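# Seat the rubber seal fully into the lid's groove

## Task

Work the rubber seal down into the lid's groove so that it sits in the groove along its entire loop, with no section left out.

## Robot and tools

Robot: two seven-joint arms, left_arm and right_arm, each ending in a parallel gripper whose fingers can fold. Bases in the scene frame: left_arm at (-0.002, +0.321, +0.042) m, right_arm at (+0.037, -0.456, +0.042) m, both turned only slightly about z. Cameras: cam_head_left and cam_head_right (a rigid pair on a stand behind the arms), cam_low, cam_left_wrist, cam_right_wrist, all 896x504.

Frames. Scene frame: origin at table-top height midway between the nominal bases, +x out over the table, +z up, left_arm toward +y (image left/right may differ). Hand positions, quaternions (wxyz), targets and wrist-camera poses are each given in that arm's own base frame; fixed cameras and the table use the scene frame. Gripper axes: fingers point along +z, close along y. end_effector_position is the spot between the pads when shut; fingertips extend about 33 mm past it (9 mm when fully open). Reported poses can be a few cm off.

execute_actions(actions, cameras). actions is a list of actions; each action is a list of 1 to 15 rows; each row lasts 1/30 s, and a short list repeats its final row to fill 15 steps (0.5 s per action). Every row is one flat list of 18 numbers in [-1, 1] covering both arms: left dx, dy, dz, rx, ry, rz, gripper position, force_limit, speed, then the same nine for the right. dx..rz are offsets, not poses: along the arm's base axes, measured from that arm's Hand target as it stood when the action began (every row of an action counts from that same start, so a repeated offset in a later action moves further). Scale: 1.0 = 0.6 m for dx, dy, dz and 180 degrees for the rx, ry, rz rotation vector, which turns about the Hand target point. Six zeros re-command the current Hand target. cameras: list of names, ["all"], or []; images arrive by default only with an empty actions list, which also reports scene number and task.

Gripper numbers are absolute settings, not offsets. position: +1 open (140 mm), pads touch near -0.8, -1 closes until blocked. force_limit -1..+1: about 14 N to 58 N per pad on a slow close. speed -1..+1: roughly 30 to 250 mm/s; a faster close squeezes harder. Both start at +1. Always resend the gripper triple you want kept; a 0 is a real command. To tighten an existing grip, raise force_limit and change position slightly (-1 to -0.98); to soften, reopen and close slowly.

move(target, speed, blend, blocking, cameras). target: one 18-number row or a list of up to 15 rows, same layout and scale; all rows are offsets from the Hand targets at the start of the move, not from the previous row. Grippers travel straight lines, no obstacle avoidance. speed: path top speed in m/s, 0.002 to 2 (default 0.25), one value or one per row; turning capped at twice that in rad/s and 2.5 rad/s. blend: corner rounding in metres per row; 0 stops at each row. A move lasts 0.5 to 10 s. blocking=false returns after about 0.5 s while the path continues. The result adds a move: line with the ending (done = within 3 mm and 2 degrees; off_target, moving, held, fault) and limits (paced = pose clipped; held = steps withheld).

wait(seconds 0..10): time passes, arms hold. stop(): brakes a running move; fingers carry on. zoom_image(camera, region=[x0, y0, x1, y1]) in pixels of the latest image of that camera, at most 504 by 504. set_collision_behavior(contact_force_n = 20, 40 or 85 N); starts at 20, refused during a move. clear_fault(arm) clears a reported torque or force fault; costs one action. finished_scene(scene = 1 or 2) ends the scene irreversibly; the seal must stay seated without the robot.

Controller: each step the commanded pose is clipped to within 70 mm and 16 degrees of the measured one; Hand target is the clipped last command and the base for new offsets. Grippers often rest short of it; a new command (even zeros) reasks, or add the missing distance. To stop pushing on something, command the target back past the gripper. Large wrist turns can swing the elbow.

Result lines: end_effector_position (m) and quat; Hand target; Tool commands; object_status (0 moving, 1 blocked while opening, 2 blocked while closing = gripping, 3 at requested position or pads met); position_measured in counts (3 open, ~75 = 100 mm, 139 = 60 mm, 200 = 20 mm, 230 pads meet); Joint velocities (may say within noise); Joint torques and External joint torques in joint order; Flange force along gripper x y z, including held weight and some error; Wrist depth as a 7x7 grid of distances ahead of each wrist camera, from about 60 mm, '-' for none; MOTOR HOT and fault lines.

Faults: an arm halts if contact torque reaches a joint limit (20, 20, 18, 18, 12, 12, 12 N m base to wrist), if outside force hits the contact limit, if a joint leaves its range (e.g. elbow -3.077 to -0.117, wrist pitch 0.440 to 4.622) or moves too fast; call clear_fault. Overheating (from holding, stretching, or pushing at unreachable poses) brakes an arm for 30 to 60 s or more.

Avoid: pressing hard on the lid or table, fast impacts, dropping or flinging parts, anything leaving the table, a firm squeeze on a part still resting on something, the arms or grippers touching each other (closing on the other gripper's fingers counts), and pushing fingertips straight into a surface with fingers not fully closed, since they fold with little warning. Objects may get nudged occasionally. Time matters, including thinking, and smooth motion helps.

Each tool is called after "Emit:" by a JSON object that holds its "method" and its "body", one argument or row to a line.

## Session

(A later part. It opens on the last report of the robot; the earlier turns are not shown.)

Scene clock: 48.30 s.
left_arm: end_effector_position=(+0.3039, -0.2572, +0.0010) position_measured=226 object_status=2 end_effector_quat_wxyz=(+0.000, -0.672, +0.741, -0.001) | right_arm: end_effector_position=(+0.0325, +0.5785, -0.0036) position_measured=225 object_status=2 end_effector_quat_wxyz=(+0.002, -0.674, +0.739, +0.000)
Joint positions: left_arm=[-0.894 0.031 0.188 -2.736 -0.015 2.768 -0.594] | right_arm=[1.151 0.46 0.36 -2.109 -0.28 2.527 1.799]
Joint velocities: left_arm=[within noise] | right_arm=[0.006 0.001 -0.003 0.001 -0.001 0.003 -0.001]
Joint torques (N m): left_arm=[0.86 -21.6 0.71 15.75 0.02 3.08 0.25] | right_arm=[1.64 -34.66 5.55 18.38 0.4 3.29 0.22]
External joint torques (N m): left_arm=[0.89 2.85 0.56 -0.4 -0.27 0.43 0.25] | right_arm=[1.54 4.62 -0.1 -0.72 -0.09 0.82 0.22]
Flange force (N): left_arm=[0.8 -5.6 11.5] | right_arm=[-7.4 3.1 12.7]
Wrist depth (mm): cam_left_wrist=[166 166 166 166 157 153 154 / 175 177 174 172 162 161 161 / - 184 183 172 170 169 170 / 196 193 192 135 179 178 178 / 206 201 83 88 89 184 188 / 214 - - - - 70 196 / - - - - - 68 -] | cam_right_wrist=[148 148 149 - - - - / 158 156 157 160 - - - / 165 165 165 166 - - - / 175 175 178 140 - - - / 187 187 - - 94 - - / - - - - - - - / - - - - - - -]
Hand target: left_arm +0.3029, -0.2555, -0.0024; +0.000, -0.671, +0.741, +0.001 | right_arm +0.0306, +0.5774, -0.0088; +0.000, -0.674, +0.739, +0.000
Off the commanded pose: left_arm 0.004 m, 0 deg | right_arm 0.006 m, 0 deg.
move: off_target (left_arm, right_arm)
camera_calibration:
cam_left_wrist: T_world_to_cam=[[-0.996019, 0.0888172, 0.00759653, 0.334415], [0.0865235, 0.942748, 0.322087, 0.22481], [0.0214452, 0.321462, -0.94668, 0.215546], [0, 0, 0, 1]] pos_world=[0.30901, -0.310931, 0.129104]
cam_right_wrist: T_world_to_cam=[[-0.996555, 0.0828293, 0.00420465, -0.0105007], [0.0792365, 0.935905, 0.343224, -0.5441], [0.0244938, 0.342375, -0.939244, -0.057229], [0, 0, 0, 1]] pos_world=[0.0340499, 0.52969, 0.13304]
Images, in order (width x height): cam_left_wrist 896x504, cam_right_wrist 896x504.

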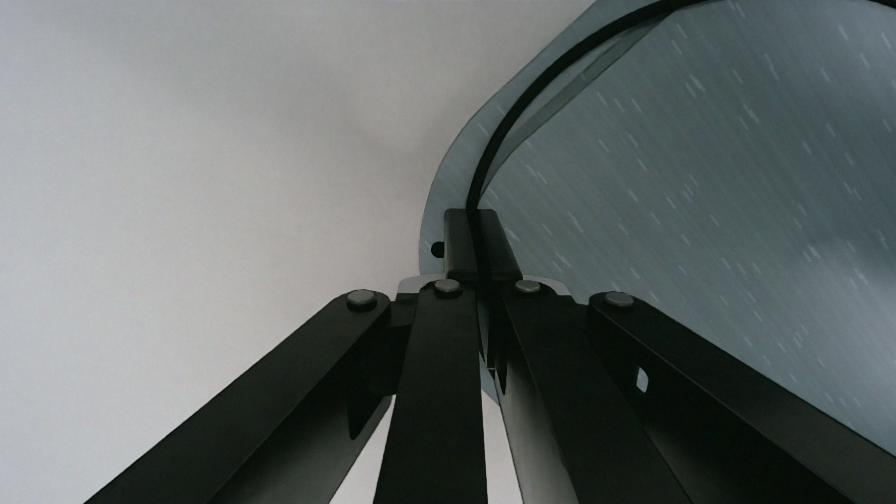

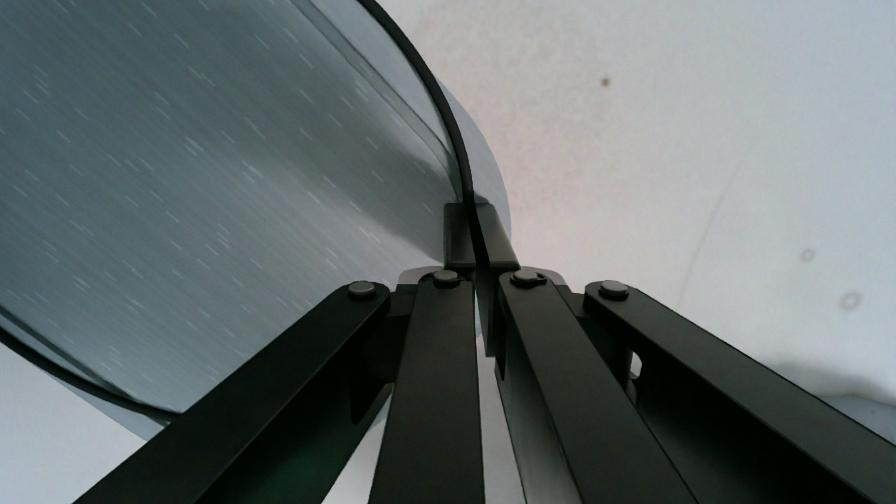

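Emit:
{"method": "move", "body": {
  "target": [
    [0,0,0,0,0,0,-1,-1,-1,0,0,0.006,0,0,0,-0.7,-1,-1],
    [0,0,0,0,0,0,-1,-1,-1,0,0,0.06,0,0,0,-0.7,-1,-1],
    [0,0,0,0,0,0,-1,-1,-1,-0.03,0.0,0.28,0,0,0,-0.95,-1,0]
  ],
  "speed": [0.03,0.05,0.12],
  "cameras": ["cam_right_wrist","cam_low","cam_head_left"]
}}

Emit:
{"method": "zoom_image", "body": {
  "camera": "cam_right_wrist",
  "region": [0, 0, 504, 350]
}}

Scene clock: 52.83 s.
left_arm: end_effector_position=(+0.3039, -0.2572, +0.0010) position_measured=226 object_status=2 end_effector_quat_wxyz=(+0.000, -0.672, +0.741, -0.001) | right_arm: end_effector_position=(+0.0126, +0.5778, +0.1592) position_measured=233 object_status=3 end_effector_quat_wxyz=(+0.002, -0.673, +0.739, +0.000)
Joint positions: left_arm=[-0.894 0.031 0.188 -2.736 -0.015 2.768 -0.594] | right_arm=[1.084 0.168 0.483 -2.04 -0.1 2.189 1.713]
Joint torques (N m): left_arm=[0.89 -21.58 0.59 15.75 0.02 3.09 0.28] | right_arm=[0.62 -33.09 2.53 23.95 0.98 2.13 -0.24]
External joint torques (N m): left_arm=[0.85 2.86 0.39 -0.33 -0.26 0.45 0.28] | right_arm=[0.45 -0.21 -0.29 0.52 0.29 -0.34 -0.24]
Flange force (N): left_arm=[1.1 -5.8 11.7] | right_arm=[-1.3 -0.1 -1.9]
Wrist depth (mm): cam_left_wrist=[- 167 166 164 157 154 154 / 175 174 174 172 162 162 161 / 183 185 183 172 170 169 169 / 196 193 194 150 179 178 178 / 204 203 83 88 89 184 188 / - - - - - 70 196 / - - - - - 68 -] | cam_right_wrist=[- 293 297 - - - - / 290 307 308 - - - - / - - - - - - - / - 348 339 126 351 - 345 / - - - - 94 320 - / - - - - - - - / - - - - - - -]
Hand target: left_arm +0.3029, -0.2555, -0.0024; +0.000, -0.671, +0.741, +0.001 | right_arm +0.0126, +0.5774, +0.1592; +0.000, -0.674, +0.739, +0.000
Off the commanded pose: left_arm 0.004 m, 0 deg | right_arm 0.000 m, 0 deg.
move: off_target (left_arm)
camera_calibration:
cam_right_wrist: T_world_to_cam=[[-0.996456, 0.0840387, 0.00372974, -0.0315645], [0.0802266, 0.93605, 0.3426, -0.597741], [0.0253004, 0.341685, -0.939474, 0.0967909], [0, 0, 0, 1]] pos_world=[0.0140532, 0.529096, 0.295836]
Images, in order (width x height): cam_head_left 896x504, cam_low 896x504, cam_right_wrist 896x504.

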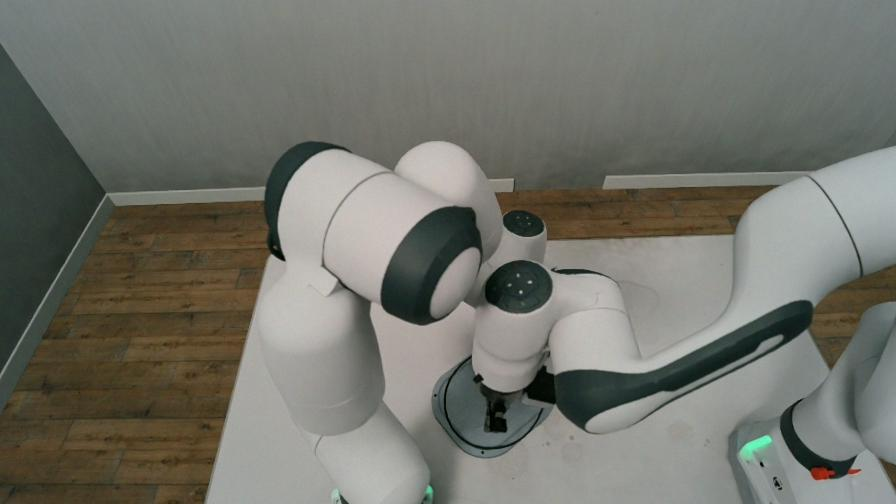

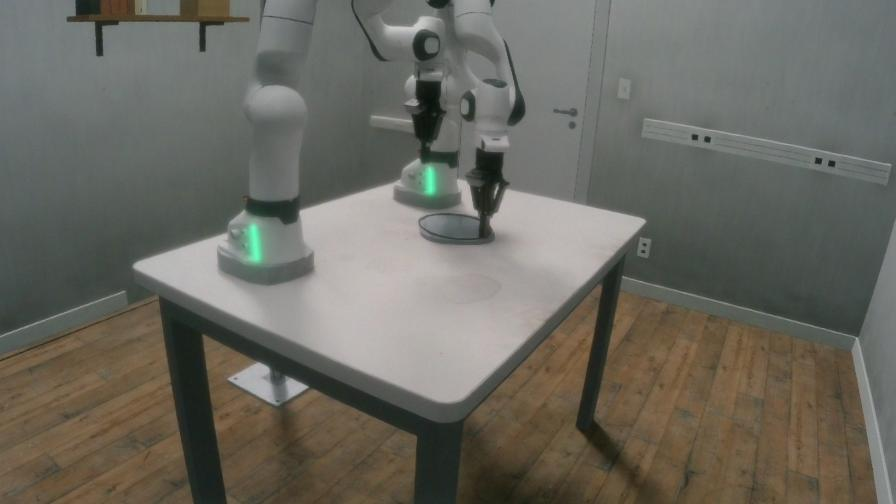

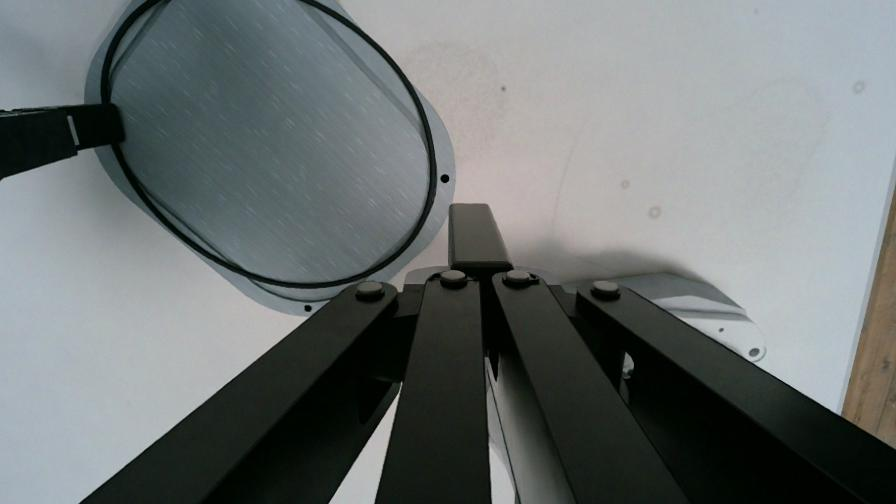

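Scaled by 1.000.

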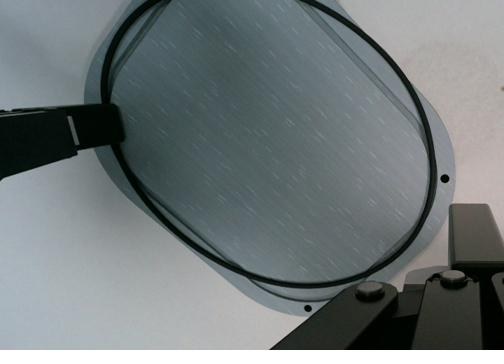

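Emit:
{"method": "move", "body": {
  "target": [
    [0,0,0,0,0,0,-1,-1,-1,0.1557,-0.099,-0.1,0,0,0.25,-0.95,-1,0],
    [0,0,0,0,0,0,-1,-1,-1,0.1557,-0.099,-0.255,0,0,0.25,-0.95,-1,0],
    [0,0,0,0,0,0,-1,-1,-1,0.1557,-0.099,-0.276,0,0,0.25,-0.95,-1,0]
  ],
  "speed": [0.15,0.08,0.01],
  "cameras": ["cam_right_wrist"]
}}

Emit:
{"method": "zoom_image", "body": {
  "camera": "cam_right_wrist",
  "region": [300, 0, 700, 300]
}}

Scene clock: 55.87 s.
left_arm: end_effector_position=(+0.3039, -0.2572, +0.0010) position_measured=226 object_status=2 end_effector_quat_wxyz=(+0.000, -0.672, +0.741, -0.001) | right_arm: end_effector_position=(+0.0688, +0.5392, +0.1218) position_measured=233 object_status=3 end_effector_quat_wxyz=(+0.003, +0.803, -0.596, +0.006)
Joint positions: left_arm=[-0.894 0.031 0.188 -2.736 -0.015 2.768 -0.594] | right_arm=[0.931 0.135 0.524 -2.187 -0.1 2.29 1.225]
Joint torques (N m): left_arm=[0.83 -21.56 0.54 15.83 0.01 3.07 0.25] | right_arm=[1.3 -30.42 2.37 23.21 0.6 2.34 0.14]
External joint torques (N m): left_arm=[0.84 2.92 0.38 -0.31 -0.28 0.41 0.25] | right_arm=[1.27 -0.47 0.13 0.91 0.01 -0.09 0.14]
Flange force (N): left_arm=[1.3 -5.9 11.8] | right_arm=[-3.3 0.4 -1.4]
Wrist depth (mm): cam_left_wrist=[167 168 166 166 156 154 154 / 173 175 174 171 162 161 162 / 186 181 183 172 169 169 169 / 193 193 190 135 178 178 178 / 204 203 83 88 89 184 188 / 214 - - - - 70 196 / - - - - - 68 -] | cam_right_wrist=[189 259 262 257 - 275 - / 158 273 274 274 - - - / - 290 287 298 - - - / - - 304 127 - - - / - - - - 94 - - / - - - - - - - / - - - - - - -]
Hand target: left_arm +0.3029, -0.2555, -0.0024; +0.000, -0.671, +0.741, +0.001 | right_arm +0.0676, +0.5399, +0.1225; +0.003, +0.802, -0.597, +0.006 (not the last commanded pose)
Off the commanded pose: left_arm 0.004 m, 0 deg | right_arm 0.135 m, 23 deg.
move: held (right_arm; a check stopped the path), off_target (left_arm); path passed 0 of 3 targets; limits=held
pose unreachable (right arm): on one or more control steps of this call, first in action 0 (counted from 0), this arm could not follow its commanded pose, so it was not sent that pose on those steps. It may still have moved: this result reports where it is.
cause: moving toward the commanded pose would bring a part of the arm too close to another arm (a part of this arm just beyond joint 7 (wrist roll) and a part of the left arm just beyond its joint 6 (wrist pitch), 10 mm apart when this arm was first held).
camera_calibration:
cam_right_wrist: T_world_to_cam=[[-0.954902, -0.296881, 0.00494104, 0.230085], [-0.278979, 0.90277, 0.327379, -0.508794], [-0.101653, 0.311236, -0.94488, 0.0993185], [0, 0, 0, 1]] pos_world=[0.0878616, 0.49672, 0.259276]
Images, in order (width x height): cam_right_wrist 896x504.

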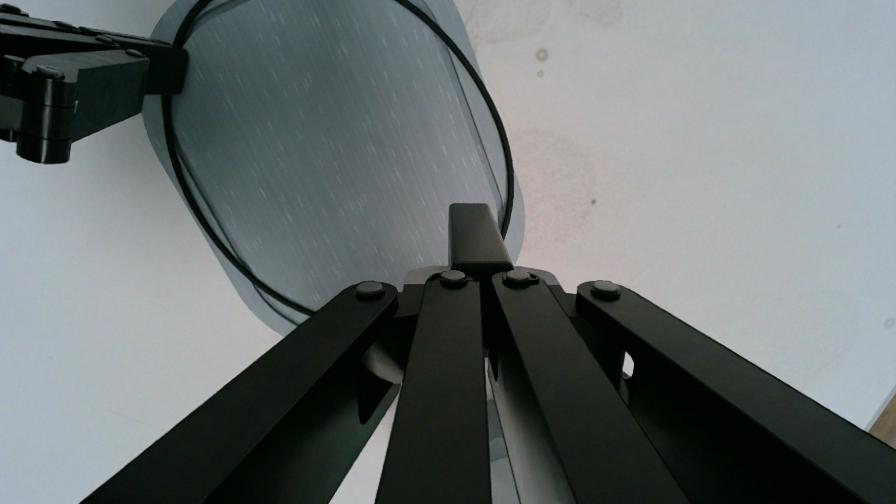

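Scaled by 1.260 from the camera's 896x504 image, which has a finer 1280x720 frame.

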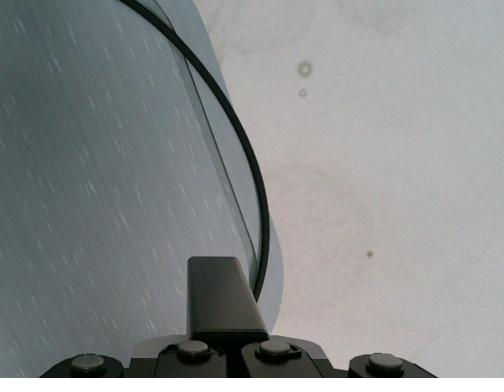

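Emit:
{"method": "move", "body": {
  "target": [
    [0,0,0,0,0,0,-1,-1,-1,-0.12,-0.02,0.05,0,0,0,-0.95,-1,0],
    [0,0,0.006,0,0,0,-0.7,-1,-1,-0.12,-0.02,0.05,0,0,0,-0.95,-1,0],
    [0,0,0.08,0,0,0,-0.7,-1,-1,-0.12,-0.02,0.05,0,0,0,-0.95,-1,0]
  ],
  "speed": [0.1,0.03,0.06]
}}

Emit:
{"method": "move", "body": {
  "target": [
    [0.12,0.15,0.15,0,0,0,-0.95,-1,0,0,0,0,0,0,0,-0.95,-1,0],
    [0.15,0.55,0.4,0,0,0,-0.95,-1,0,0,0,0,0,0,0,-0.95,-1,0]
  ],
  "speed": 0.25,
  "blend": [0.05,0],
  "cameras": ["all"]
}}

Emit:
{"method": "zoom_image", "body": {
  "camera": "cam_right_wrist",
  "region": [100, 0, 600, 340]
}}

Scene clock: 60.00 s.
left_arm: end_effector_position=(+0.3029, -0.2560, +0.0450) position_measured=217 object_status=3 end_effector_quat_wxyz=(-0.001, -0.670, +0.743, +0.001) | right_arm: end_effector_position=(-0.0036, +0.5295, +0.1530) position_measured=233 object_status=3 end_effector_quat_wxyz=(+0.001, +0.804, -0.595, +0.006)
Joint positions: left_arm=[-0.883 -0.113 0.19 -2.733 0.041 2.621 -0.627] | right_arm=[0.991 0.037 0.593 -2.211 -0.037 2.233 1.311]
Joint velocities: left_arm=[0 0 -0.001 0 0.001 -0.005 -0.005] | right_arm=[within noise]
Joint torques (N m): left_arm=[0.61 -24.56 -0.82 18.83 0.67 2.32 -0.18] | right_arm=[0.86 -27 0.34 23.22 0.93 2.14 0.25]
External joint torques (N m): left_arm=[0.6 -2.64 -0.22 0.28 0.28 -0.32 -0.18] | right_arm=[0.96 -0.72 -0.22 0.2 0.31 -0.3 0.25]
Flange force (N): left_arm=[-3.9 5.5 -9.7] | right_arm=[1.1 1.6 -2.2]
Wrist depth (mm): cam_left_wrist=[208 207 208 206 197 195 192 / 220 221 - 208 205 205 207 / 226 230 231 213 215 215 215 / - 239 237 113 226 223 225 / - - 93 93 89 95 238 / - - 81 - - 72 246 / - - - - - 69 -] | cam_right_wrist=[- - 294 298 - - - / - 305 304 - - - 313 / - - - - - - - / - - 336 115 - - - / - - - - 94 - 1289 / - - - - - - 1331 / - - - - - - -]
Hand target: left_arm +0.3029, -0.2555, +0.0456; +0.000, -0.671, +0.741, +0.001 | right_arm -0.0044, +0.5279, +0.1525; +0.003, +0.802, -0.597, +0.006
Off the commanded pose: left_arm 0.001 m, 0 deg | right_arm 0.002 m, 0 deg.
move: done

Scene clock: 63.03 s.
left_arm: end_effector_position=(+0.3932, +0.0735, +0.2850) position_measured=233 object_status=3 end_effector_quat_wxyz=(-0.001, -0.674, +0.738, +0.001) | right_arm: end_effector_position=(-0.0036, +0.5295, +0.1530) position_measured=233 object_status=3 end_effector_quat_wxyz=(+0.001, +0.804, -0.595, +0.006)
Joint positions: left_arm=[-0.566 -0.626 0.62 -2.381 0.36 1.831 -0.048] | right_arm=[0.991 0.037 0.593 -2.211 -0.037 2.233 1.311]
Joint velocities: left_arm=[-0.001 0 0 0 -0.001 -0.001 0.006] | right_arm=[within noise]
Joint torques (N m): left_arm=[-0.21 -7.87 -9.67 23.96 1.01 2.29 0.33] | right_arm=[0.88 -26.98 0.37 23.2 0.93 2.16 0.19]
External joint torques (N m): left_arm=[-0.24 -1.73 0.55 0.49 0.29 -0.29 0.33] | right_arm=[0.78 -0.6 -0.4 0.15 0.31 -0.29 0.19]
Flange force (N): left_arm=[-1.5 4.0 -1.8] | right_arm=[1.2 1.1 -2.0]
Wrist depth (mm): cam_left_wrist=[1212 436 421 - - - 398 / 1266 - - - - 448 439 / 1305 1325 - 448 - - 474 / 1550 1413 - 113 - 499 486 / 1496 1487 82 94 89 89 - / 1550 - 74 71 - 72 1453 / - - - - - 69 -] | cam_right_wrist=[291 290 285 - - - - / - 305 306 311 - - - / - - 325 - - - 331 / - - - 126 - - - / - - - - 94 - - / - - - - - - 1353 / - - - - - - -]
Hand target: left_arm +0.3929, +0.0745, +0.2856; +0.000, -0.671, +0.741, +0.001 | right_arm -0.0044, +0.5279, +0.1525; +0.003, +0.802, -0.597, +0.006
Off the commanded pose: left_arm 0.001 m, 0 deg | right_arm 0.002 m, 0 deg.
move: done
camera_calibration:
cam_left_wrist: T_world_to_cam=[[-0.996634, 0.0812549, 0.0108757, 0.391664], [0.0804091, 0.943059, 0.322761, -0.183855], [0.0159695, 0.322549, -0.946418, 0.378185], [0, 0, 0, 1]] pos_world=[0.39909, 0.0195779, 0.413003]
cam_right_wrist: T_world_to_cam=[[-0.953896, -0.300134, 0.00153603, 0.160326], [-0.282787, 0.900453, 0.330478, -0.529714], [-0.100571, 0.314807, -0.943812, 0.12234], [0, 0, 0, 1]] pos_world=[0.0154424, 0.486589, 0.290278]

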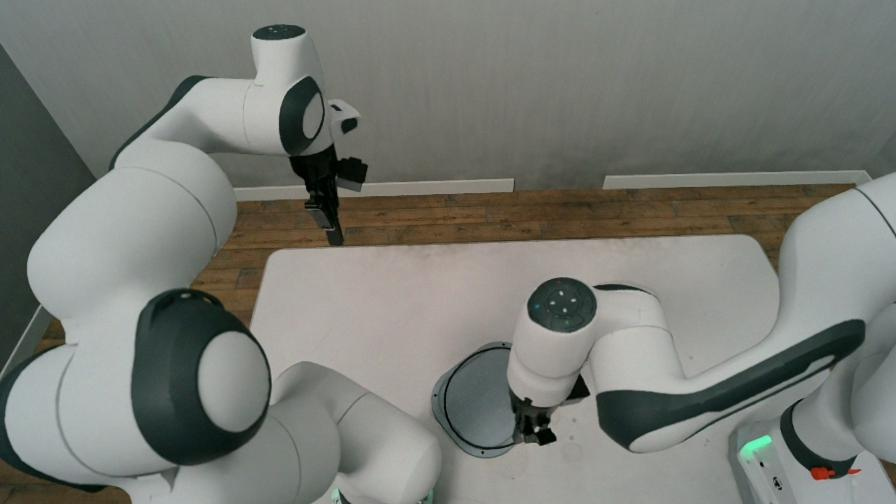

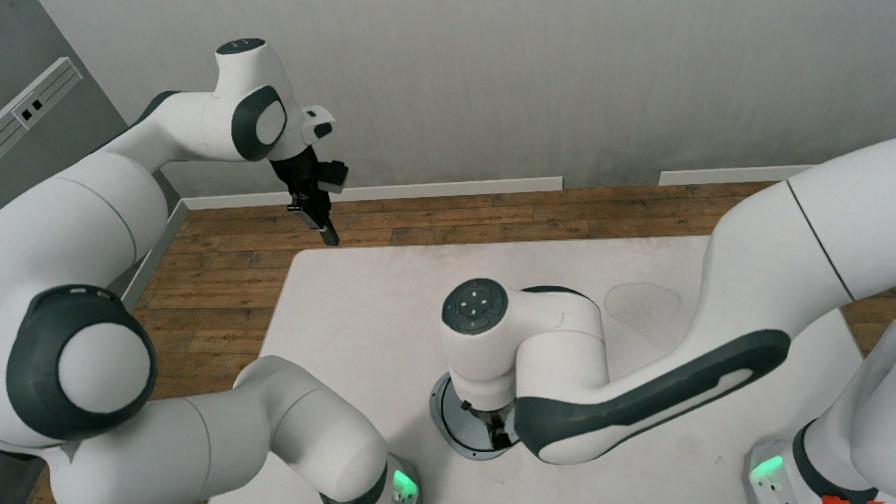

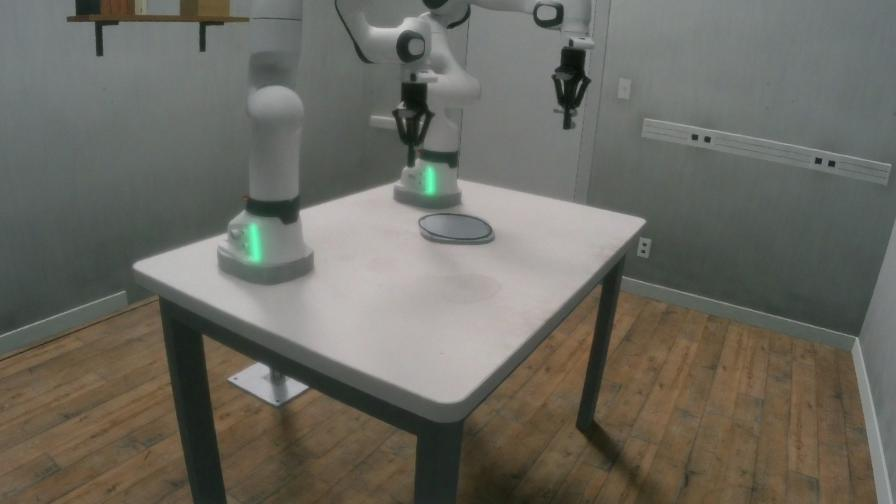

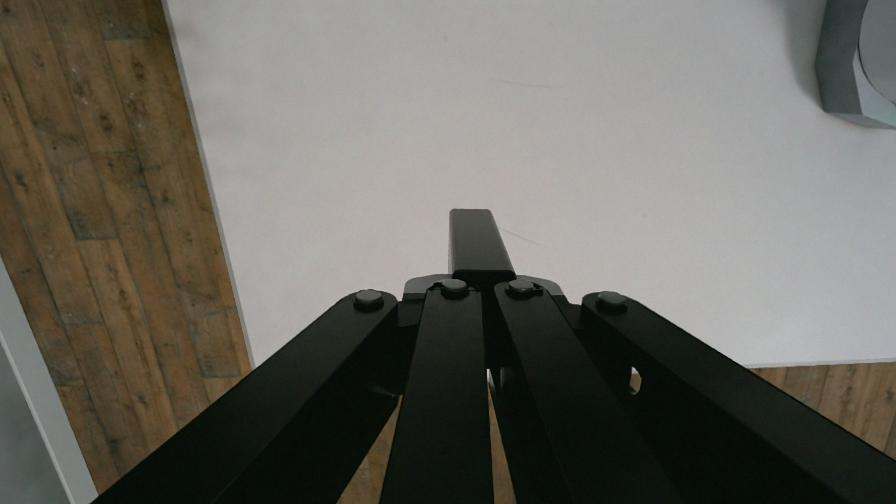

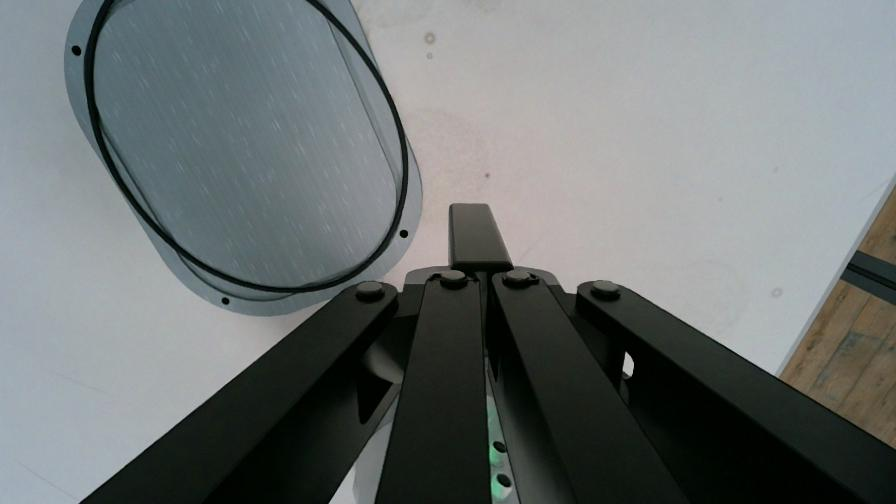

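Scaled by 1.008 from the camera's 896x504 image, which has a finer 1280x720 frame.

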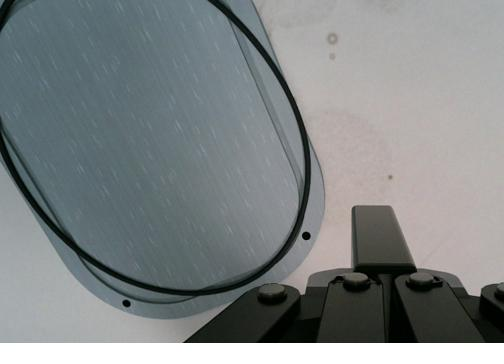

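Emit:
{"method": "move", "body": {
  "target": [
    [0,0,0,0,0,0,-0.95,-1,0,0.0852,-0.0737,-0.1,0,0,0.1256,-0.95,-1,0],
    [0,0,0,0,0,0,-0.95,-1,0,0.0852,-0.0737,-0.2575,0,0,0.1256,-0.95,-1,0],
    [0,0,0,0,0,0,-0.95,-1,0,0.1198,-0.0462,-0.2575,0,0,0.1256,-0.95,-1,0]
  ],
  "speed": [0.12,0.07,0.02],
  "blend": [0.01,0,0],
  "cameras": ["cam_right_wrist"]
}}

Emit:
{"method": "zoom_image", "body": {
  "camera": "cam_right_wrist",
  "region": [300, 0, 650, 280]
}}

Scene clock: 69.23 s.
left_arm: end_effector_position=(+0.3932, +0.0735, +0.2850) position_measured=233 object_status=3 end_effector_quat_wxyz=(-0.001, -0.673, +0.739, +0.001) | right_arm: end_effector_position=(+0.0663, +0.5008, -0.0012) position_measured=233 object_status=3 end_effector_quat_wxyz=(+0.000, +0.902, -0.432, +0.005)
Joint positions: left_arm=[-0.566 -0.626 0.62 -2.381 0.36 1.831 -0.045] | right_arm=[0.99 0.297 0.428 -2.371 -0.268 2.624 0.958]
Joint velocities: left_arm=[within noise] | right_arm=[-0.001 0 -0.001 0 0 -0.002 -0.005]
Joint torques (N m): left_arm=[0.21 -7.5 -10.04 23.95 0.81 2.31 0.33] | right_arm=[0.64 -31.78 3.32 18.45 0.14 2.11 -0.28]
External joint torques (N m): left_arm=[0.2 -1.33 0.22 0.42 0.08 -0.28 0.33] | right_arm=[0.72 0.25 -0.54 0.78 -0.25 -0.36 -0.28]
Flange force (N): left_arm=[-1.1 3.7 -1.9] | right_arm=[-3.5 -3.1 1.7]
Wrist depth (mm): cam_left_wrist=[1201 - 431 - - 423 419 / 1285 1230 - 452 - - - / 1346 1346 - 485 - - 460 / 1413 1325 - 113 - - - / 1453 1496 82 94 89 84 - / 1569 - 74 71 - 72 1531 / - - - - - 69 -] | cam_right_wrist=[152 151 152 150 - - - / - 160 159 157 - - - / 169 169 170 167 - - - / 179 178 177 140 187 - - / 190 189 - - 94 - - / - - - - - - - / - - - - - - -]
Hand target: left_arm +0.3929, +0.0745, +0.2856; +0.000, -0.671, +0.741, +0.001 | right_arm +0.0675, +0.5002, -0.0020; +0.001, +0.903, -0.429, +0.006
Off the commanded pose: left_arm 0.001 m, 0 deg | right_arm 0.002 m, 0 deg.
move: done
camera_calibration:
cam_right_wrist: T_world_to_cam=[[-0.773602, -0.633662, 0.00343126, 0.373668], [-0.597061, 0.73071, 0.33103, -0.327311], [-0.212268, 0.254037, -0.943614, 0.030753], [0, 0, 0, 1]] pos_world=[0.100173, 0.468136, 0.136086]
Images, in order (width x height): cam_right_wrist 896x504.

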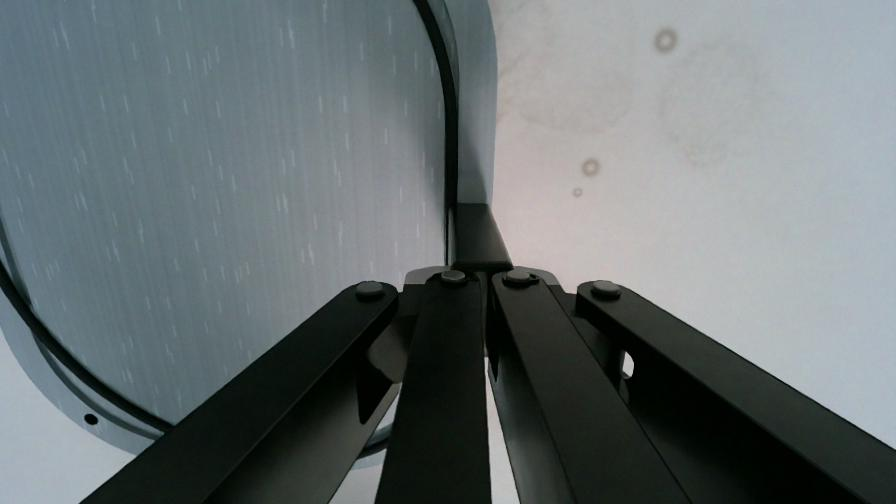

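Scaled by 1.440 from the camera's 896x504 image, which has a finer 1280x720 frame.

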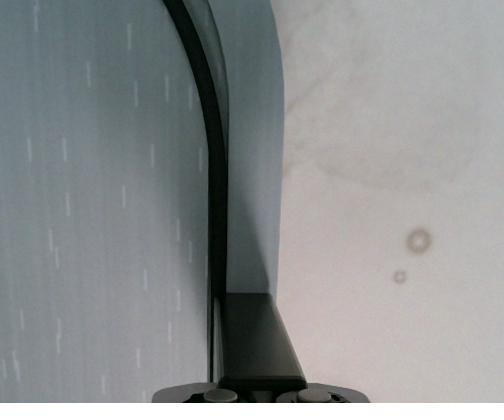

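Emit:
{"method": "move", "body": {
  "target": [
    [0,0,0,0,0,0,-0.95,-1,0,-0.0026,-0.0021,0,0,0,0,-0.95,-1,0],
    [0,0,0,0,0,0,-0.95,-1,0,-0.0026,-0.0021,0.02,0,0,0,-0.95,-1,0],
    [0,0,0,0,0,0,-0.95,-1,0,0.0083,0.0085,0.02,0,0,0,-0.95,-1,0],
    [0,0,0,0,0,0,-0.95,-1,0,0.0083,0.0085,-0.0083,0,0,0,-0.95,-1,0]
  ],
  "speed": [0.03,0.05,0.05,0.02],
  "blend": [0,0.003,0.003,0],
  "cameras": ["cam_right_wrist"]
}}

Emit:
{"method": "zoom_image", "body": {
  "camera": "cam_right_wrist",
  "region": [300, 0, 650, 280]
}}

Scene clock: 72.13 s.
left_arm: end_effector_position=(+0.3932, +0.0735, +0.2850) position_measured=233 object_status=3 end_effector_quat_wxyz=(-0.001, -0.673, +0.739, +0.001) | right_arm: end_effector_position=(+0.0739, +0.5066, -0.0020) position_measured=233 object_status=3 end_effector_quat_wxyz=(-0.001, +0.904, -0.428, +0.008)
Joint positions: left_arm=[-0.566 -0.626 0.62 -2.381 0.36 1.831 -0.045] | right_arm=[0.99 0.313 0.417 -2.348 -0.281 2.615 0.948]
Joint velocities: left_arm=[within noise] | right_arm=[0.002 0 -0.001 0.001 -0.001 0.003 0.005]
Joint torques (N m): left_arm=[0.26 -7.47 -10.06 23.92 0.8 2.3 0.32] | right_arm=[1.22 -27.52 2.19 17.16 0.01 3.27 0.27]
External joint torques (N m): left_arm=[0.29 -1.28 0.25 0.39 0.08 -0.29 0.31] | right_arm=[1.32 5.27 -1.81 -0.66 -0.38 0.79 0.27]
Flange force (N): left_arm=[-1.2 3.7 -1.7] | right_arm=[-9.0 -6.1 19.7]
Wrist depth (mm): cam_left_wrist=[1142 439 427 427 - 430 395 / 1260 1260 - 439 - 446 - / 1353 1368 - 471 484 - - / 1437 1413 - 123 490 - 501 / 1487 1487 82 94 89 89 523 / 1541 - 74 71 - 72 1579 / - - - - - 69 -] | cam_right_wrist=[152 151 151 151 160 - - / 160 159 159 158 167 - - / 168 168 168 165 - - - / - 178 177 140 - - - / 188 189 - - 94 - - / - - - - - - - / - - - - - - -]
Hand target: left_arm +0.3929, +0.0745, +0.2856; +0.000, -0.671, +0.741, +0.001 | right_arm +0.0725, +0.5053, -0.0070; +0.001, +0.903, -0.429, +0.006
Off the commanded pose: left_arm 0.001 m, 0 deg | right_arm 0.005 m, 0 deg.
move: off_target (right_arm)
camera_calibration:
cam_right_wrist: T_world_to_cam=[[-0.767904, -0.640565, -0.000107644, 0.386196], [-0.605193, 0.725444, 0.32783, -0.323413], [-0.209918, 0.251807, -0.944737, 0.0310095], [0, 0, 0, 1]] pos_world=[0.107343, 0.474194, 0.135362]
Images, in order (width x height): cam_right_wrist 896x504.

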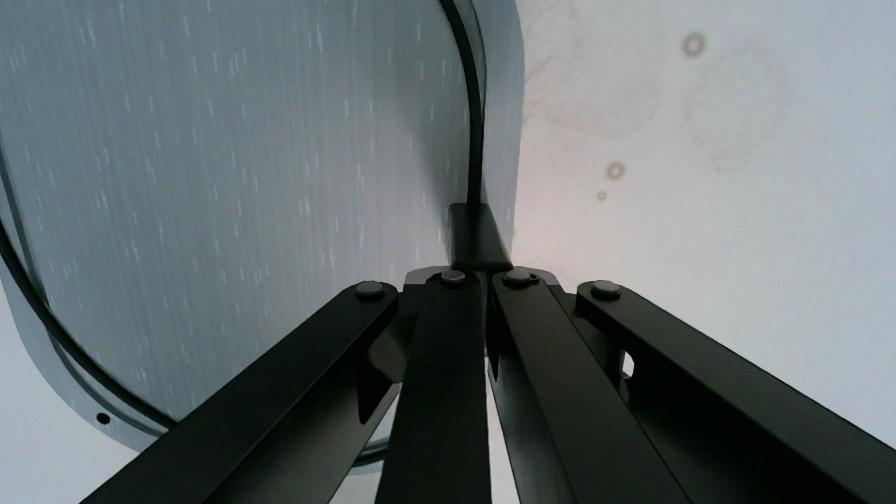

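Scaled by 1.440 from the camera's 896x504 image, which has a finer 1280x720 frame.

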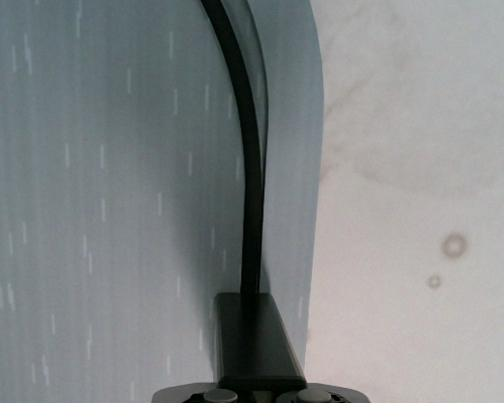

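Emit:
{"method": "move", "body": {
  "target": [
    [0,0,0,0,0,0,-0.95,-1,0,0,0,0.02,0,0,0,-0.95,-1,0],
    [0,0,0,0,0,0,-0.95,-1,0,-0.0226,0.0289,0.02,0,0,0,-0.95,-1,0],
    [0,0,0,0,0,0,-0.95,-1,0,-0.0226,0.0289,0,0,0,0,-0.95,-1,0],
    [0,0,0,0,0,0,-0.95,-1,0,-0.0226,0.0289,0.02,0,0,0,-0.95,-1,0],
    [0,0,0,0,0,0,-0.95,-1,0,0.03,-0.04,0.25,0,0,0,-0.95,-1,0]
  ],
  "speed": [0.05,0.05,0.02,0.05,0.15],
  "blend": [0.003,0.003,0,0.003,0],
  "cameras": ["cam_right_wrist"]
}}

Emit:
{"method": "zoom_image", "body": {
  "camera": "cam_right_wrist",
  "region": [100, 0, 600, 340]
}}

Scene clock: 76.60 s.
left_arm: end_effector_position=(+0.3932, +0.0735, +0.2850) position_measured=233 object_status=3 end_effector_quat_wxyz=(-0.001, -0.673, +0.739, +0.001) | right_arm: end_effector_position=(+0.0916, +0.4822, +0.1430) position_measured=233 object_status=3 end_effector_quat_wxyz=(+0.000, +0.902, -0.431, +0.007)
Joint positions: left_arm=[-0.566 -0.626 0.62 -2.381 0.36 1.831 -0.045] | right_arm=[0.927 -0.074 0.461 -2.359 0.025 2.289 0.689]
Joint velocities: left_arm=[within noise] | right_arm=[-0.001 0.001 0.001 -0.001 0 -0.001 -0.007]
Joint torques (N m): left_arm=[0.23 -7.52 -10.09 23.93 0.79 2.34 0.33] | right_arm=[1.1 -25.48 -1.64 23.1 0.89 2.2 -0.19]
External joint torques (N m): left_arm=[0.22 -1.35 0.13 0.49 0.07 -0.23 0.33] | right_arm=[1.15 -0.88 -0.56 0.44 0.33 -0.31 -0.19]
Flange force (N): left_arm=[-1.0 3.7 -2.0] | right_arm=[1.4 1.9 -3.5]
Wrist depth (mm): cam_left_wrist=[1212 436 427 - - - 374 / 1272 1266 - - - - 443 / 1332 1397 - - - - - / 1339 1513 - 113 - - - / 1513 1470 82 94 89 84 - / 1541 - 74 71 - 72 1522 / - - - - - 69 -] | cam_right_wrist=[- - 284 - - - - / - 301 297 288 - - - / - 317 310 - - - - / - 333 327 126 - - - / - - - - 94 - - / - - - - - - - / - - - - - - -]
Hand target: left_arm +0.3929, +0.0745, +0.2856; +0.000, -0.671, +0.741, +0.001 | right_arm +0.0905, +0.4813, +0.1430; +0.001, +0.903, -0.429, +0.006
Off the commanded pose: left_arm 0.001 m, 0 deg | right_arm 0.001 m, 0 deg.
move: done
camera_calibration:
cam_right_wrist: T_world_to_cam=[[-0.771809, -0.635853, 0.00150052, 0.382123], [-0.600383, 0.729529, 0.327608, -0.344933], [-0.209405, 0.25195, -0.944812, 0.177746], [0, 0, 0, 1]] pos_world=[0.125055, 0.449829, 0.280366]
Images, in order (width x height): cam_right_wrist 896x504.

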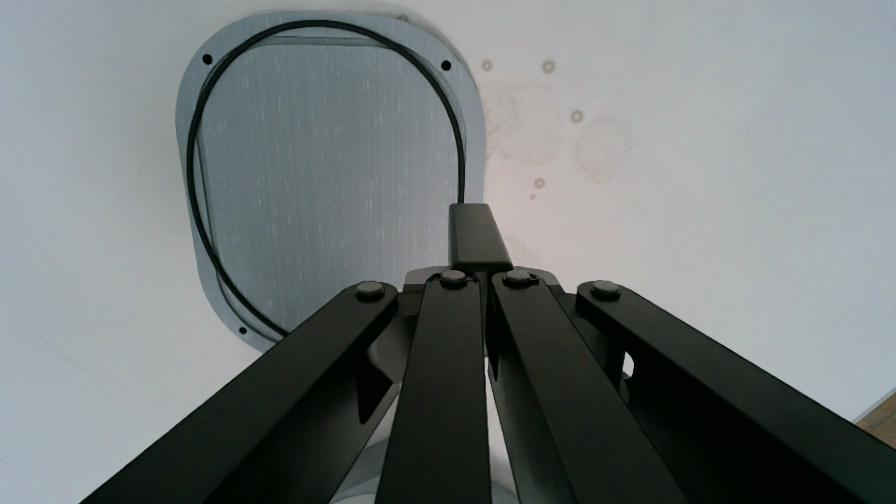

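Scaled by 1.008 from the camera's 896x504 image, which has a finer 1280x720 frame.

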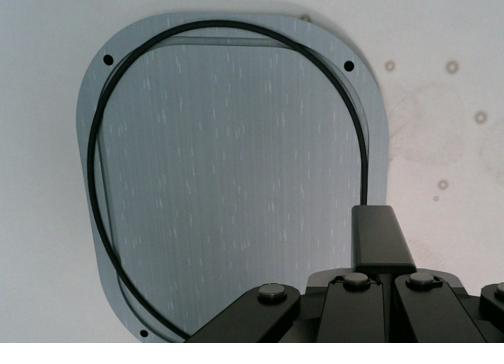

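Emit:
{"method": "move", "body": {
  "target": [
    [0,0,0,0,0,0,-0.95,-1,0,0.258,-0.0603,-0.1,0,0,0,-0.95,-1,0],
    [0,0,0,0,0,0,-0.95,-1,0,0.258,-0.0603,-0.2425,0,0,0,-0.95,-1,0],
    [0,0,0,0,0,0,-0.95,-1,0,0.2363,-0.0328,-0.2425,0,0,0,-0.95,-1,0]
  ],
  "speed": [0.15,0.08,0.02],
  "blend": [0.01,0,0],
  "cameras": ["cam_right_wrist","cam_low"]
}}

Emit:
{"method": "zoom_image", "body": {
  "camera": "cam_low",
  "region": [390, 190, 530, 260]
}}

Scene clock: 81.50 s.
left_arm: end_effector_position=(+0.3932, +0.0735, +0.2850) position_measured=233 object_status=3 end_effector_quat_wxyz=(-0.001, -0.673, +0.739, +0.001) | right_arm: end_effector_position=(+0.2336, +0.4623, +0.0000) position_measured=233 object_status=3 end_effector_quat_wxyz=(-0.001, +0.904, -0.427, +0.007)
Joint positions: left_arm=[-0.566 -0.626 0.62 -2.381 0.36 1.831 -0.045] | right_arm=[0.853 0.298 0.241 -2.337 -0.168 2.623 0.542]
Joint velocities: left_arm=[within noise] | right_arm=[0.001 0 -0.002 0 0 -0.001 0.006]
Joint torques (N m): left_arm=[0.22 -7.46 -10.05 23.89 0.81 2.32 0.39] | right_arm=[1.89 -32.65 1.82 18.66 0.42 2.55 0.14]
External joint torques (N m): left_arm=[0.2 -1.26 0.21 0.3 0.08 -0.28 0.39] | right_arm=[1.95 2.23 -0.56 0.48 0.04 0.02 0.14]
Flange force (N): left_arm=[-1.1 3.7 -1.6] | right_arm=[-5.8 -5.5 7.1]
Wrist depth (mm): cam_left_wrist=[1375 - 428 426 - 431 386 / 1224 - - - - 455 455 / 1346 1260 - - 464 464 - / 1397 1405 504 118 514 - 518 / 1453 1292 82 94 89 83 - / 1531 - 74 71 - 72 1579 / - - - - - 69 -] | cam_right_wrist=[- - - - 166 - 162 / - - - - - - - / - - - - - - - / - - - 127 179 - - / - - - - 94 - - / - - - - - - - / - - - - - - -]
Hand target: left_arm +0.3929, +0.0745, +0.2856; +0.000, -0.671, +0.741, +0.001 | right_arm +0.2323, +0.4616, -0.0025; +0.001, +0.903, -0.429, +0.006
Off the commanded pose: left_arm 0.001 m, 0 deg | right_arm 0.003 m, 0 deg.
move: done
camera_calibration:
cam_right_wrist: T_world_to_cam=[[-0.766676, -0.642035, 0.000385827, 0.480914], [-0.606052, 0.723905, 0.32964, -0.194448], [-0.211919, 0.252493, -0.944107, 0.0778077], [0, 0, 0, 1]] pos_world=[0.267348, 0.42988, 0.137371]
Images, in order (width x height): cam_low 896x504, cam_right_wrist 896x504.

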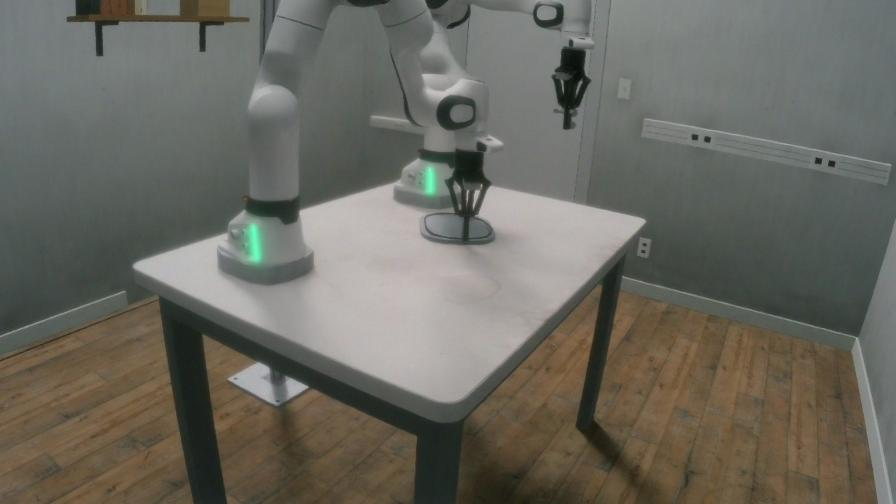

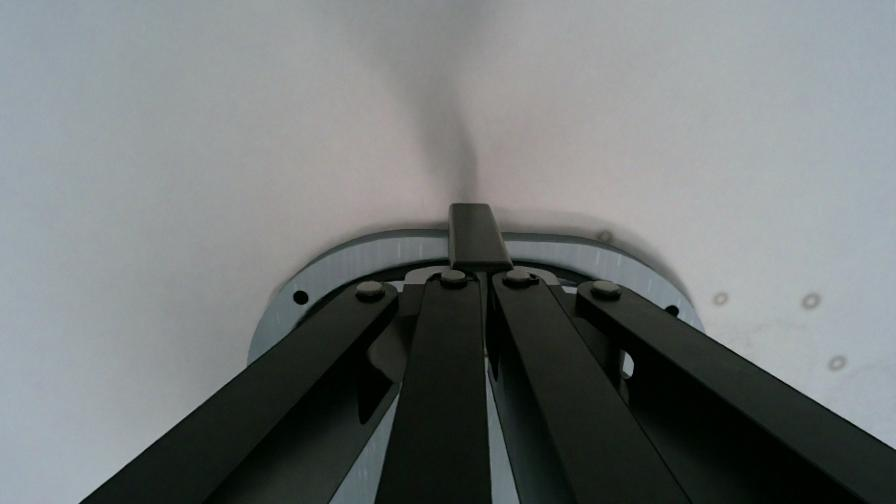

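Scaled by 3.600 from the camera's 896x504 image, which has a finer 1280x720 frame.

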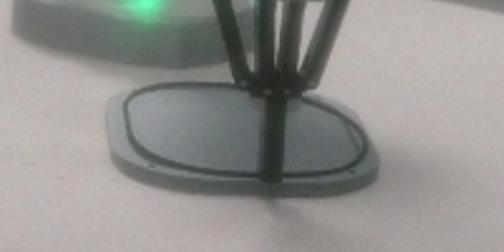

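Emit:
{"method": "zoom_image", "body": {
  "camera": "cam_right_wrist",
  "region": [330, 190, 630, 340]
}}

Scaled by 1.680 from the camera's 896x504 image, which has a finer 1280x720 frame.

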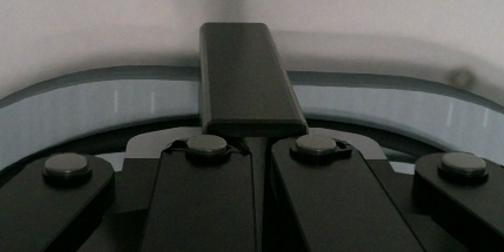

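Emit:
{"method": "move", "body": {
  "target": [
    [0,0,0,0,0,0,-0.95,-1,0,-0.0072,0.0092,-0.002,0,0,0,-0.95,-1,0],
    [0,0,0,0,0,0,-0.95,-1,0,-0.0072,0.0092,-0.008,0,0,0,-0.95,-1,0]
  ],
  "speed": 0.02,
  "cameras": ["cam_right_wrist"]
}}

Emit:
{"method": "zoom_image", "body": {
  "camera": "cam_right_wrist",
  "region": [330, 190, 630, 340]
}}

Scene clock: 85.17 s.
left_arm: end_effector_position=(+0.3932, +0.0735, +0.2850) position_measured=233 object_status=3 end_effector_quat_wxyz=(-0.001, -0.673, +0.739, +0.001) | right_arm: end_effector_position=(+0.2281, +0.4704, -0.0028) position_measured=233 object_status=3 end_effector_quat_wxyz=(-0.002, +0.904, -0.427, +0.006)
Joint positions: left_arm=[-0.566 -0.626 0.62 -2.381 0.36 1.831 -0.045] | right_arm=[0.877 0.314 0.233 -2.323 -0.169 2.627 0.558]
Joint velocities: left_arm=[within noise] | right_arm=[0.004 0 -0.002 0.002 -0.001 0 0.003]
Joint torques (N m): left_arm=[0.22 -7.55 -10.16 23.91 0.81 2.31 0.31] | right_arm=[0.13 -31.09 0.09 16.92 0.04 2.7 0.3]
External joint torques (N m): left_arm=[0.22 -1.4 0.1 0.4 0.08 -0.28 0.31] | right_arm=[0.05 4.22 -2.49 -1.24 -0.34 0.16 0.3]
Flange force (N): left_arm=[-0.8 4.1 -1.9] | right_arm=[-2.2 -4.7 13.0]
Wrist depth (mm): cam_left_wrist=[1241 - - 441 422 430 392 / 1266 1206 - 462 - - - / 1375 1318 - - 478 - - / 1360 1437 - 113 500 - - / 1437 1541 83 94 89 84 - / 1629 - 74 71 - 72 1531 / - - - - - 69 -] | cam_right_wrist=[- - - 160 - 158 - / - - - - 168 - - / - - - - - - - / - - 174 141 174 - - / - - - - 94 - - / - - - - - - - / - - - - - - -]
Hand target: left_arm +0.3929, +0.0745, +0.2856; +0.000, -0.671, +0.741, +0.001 | right_arm +0.2279, +0.4672, -0.0073; +0.001, +0.903, -0.429, +0.006
Off the commanded pose: left_arm 0.001 m, 0 deg | right_arm 0.006 m, 0 deg.
move: off_target (right_arm)
camera_calibration:
cam_right_wrist: T_world_to_cam=[[-0.766272, -0.642514, -0.00173178, 0.482019], [-0.606557, 0.722494, 0.331799, -0.201931], [-0.211935, 0.255299, -0.943348, 0.0706403], [0, 0, 0, 1]] pos_world=[0.261847, 0.437564, 0.134474]
Images, in order (width x height): cam_right_wrist 896x504.

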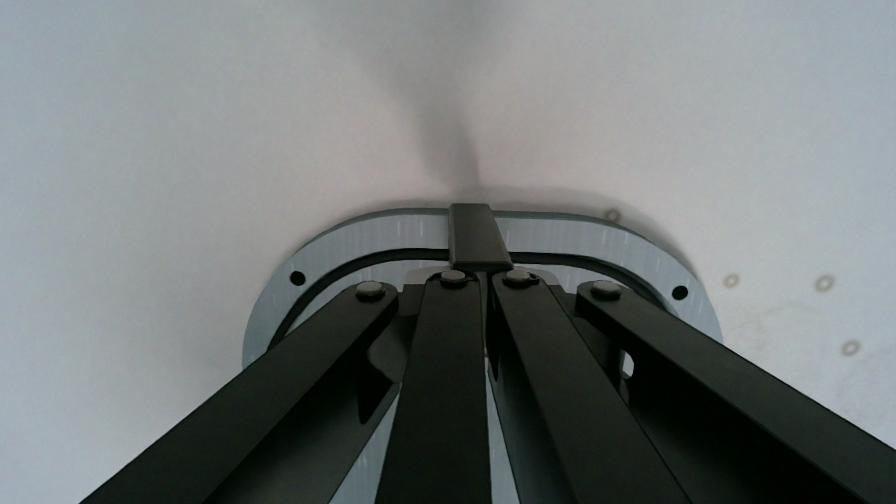

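Scaled by 1.680 from the camera's 896x504 image, which has a finer 1280x720 frame.

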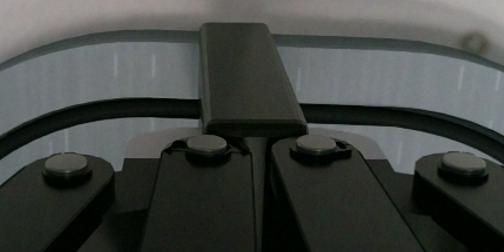

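Emit:
{"method": "move", "body": {
  "target": [
    [0,0,0,0,0,0,-0.95,-1,0,0,0,0.05,0,0,0,-0.95,-1,0],
    [0,0,0,0,0,0,-0.95,-1,0,-0.24,0.04,0.25,0,0,0,-0.95,-1,0]
  ],
  "speed": [0.06,0.15],
  "blend": [0.01,0],
  "cameras": ["cam_right_wrist"]
}}

Emit:
{"method": "zoom_image", "body": {
  "camera": "cam_right_wrist",
  "region": [100, 0, 600, 340]
}}

Scene clock: 88.27 s.
left_arm: end_effector_position=(+0.3932, +0.0735, +0.2850) position_measured=233 object_status=3 end_effector_quat_wxyz=(-0.001, -0.673, +0.739, +0.001) | right_arm: end_effector_position=(+0.0848, +0.4909, +0.1421) position_measured=233 object_status=3 end_effector_quat_wxyz=(+0.001, +0.905, -0.425, +0.008)
Joint positions: left_arm=[-0.566 -0.626 0.62 -2.381 0.36 1.831 -0.045] | right_arm=[0.996 -0.047 0.409 -2.334 0.006 2.285 0.708]
Joint velocities: left_arm=[within noise] | right_arm=[0 0 0 0.001 -0.001 0 0.007]
Joint torques (N m): left_arm=[0.24 -7.52 -10.12 23.89 0.83 2.31 0.33] | right_arm=[0.88 -26.43 -0.75 23.54 0.88 2.18 0.22]
External joint torques (N m): left_arm=[0.28 -1.36 0.18 0.34 0.11 -0.29 0.33] | right_arm=[0.86 -0.32 -0.19 0.89 0.31 -0.32 0.22]
Flange force (N): left_arm=[-1.0 4.2 -1.7] | right_arm=[-2.0 -0.7 -2.5]
Wrist depth (mm): cam_left_wrist=[1218 429 - - 450 - 401 / 1285 - 469 - - - 443 / 1332 1413 - - 472 471 468 / 1453 1461 - 118 488 - - / 1461 - 82 94 89 83 - / 1478 - 74 71 - 72 1559 / - - - - - 69 -] | cam_right_wrist=[- 286 - 282 - - - / - 289 - 298 - - - / 325 - 311 314 - - - / - - 334 127 - - 341 / - - - - 94 - - / - - - - - - - / - - - - - - -]
Hand target: left_arm +0.3929, +0.0745, +0.2856; +0.000, -0.671, +0.741, +0.001 | right_arm +0.0839, +0.4912, +0.1427; +0.001, +0.903, -0.429, +0.006
Off the commanded pose: left_arm 0.001 m, 0 deg | right_arm 0.001 m, 0 deg.
move: done
camera_calibration:
cam_right_wrist: T_world_to_cam=[[-0.763853, -0.645386, 0.00243666, 0.386287], [-0.609387, 0.722479, 0.326605, -0.350752], [-0.212547, 0.247993, -0.945158, 0.175578], [0, 0, 0, 1]] pos_world=[0.118641, 0.459173, 0.279565]
Images, in order (width x height): cam_right_wrist 896x504.

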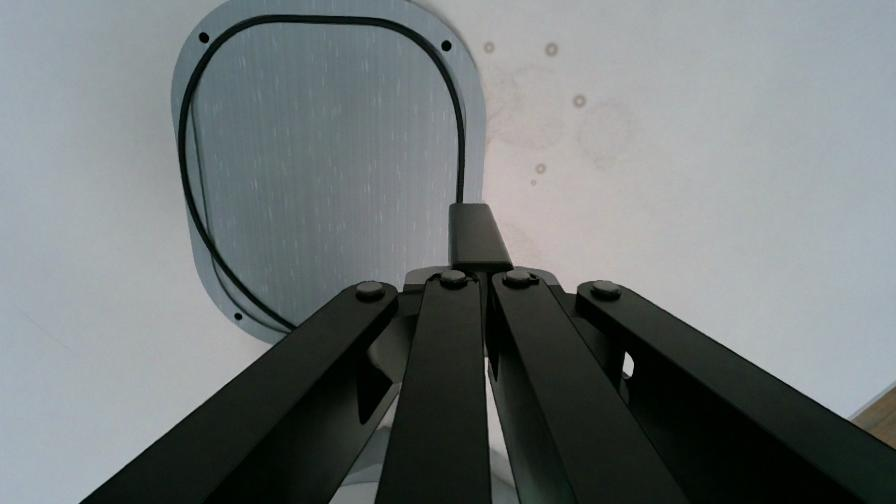

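Scaled by 1.008 from the camera's 896x504 image, which has a finer 1280x720 frame.

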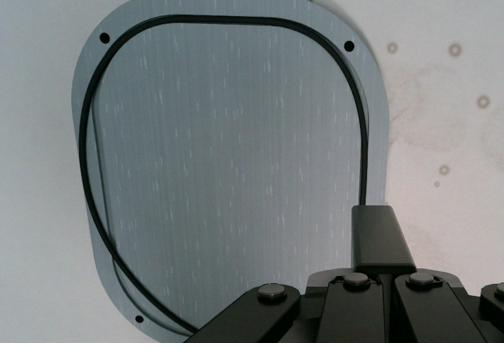

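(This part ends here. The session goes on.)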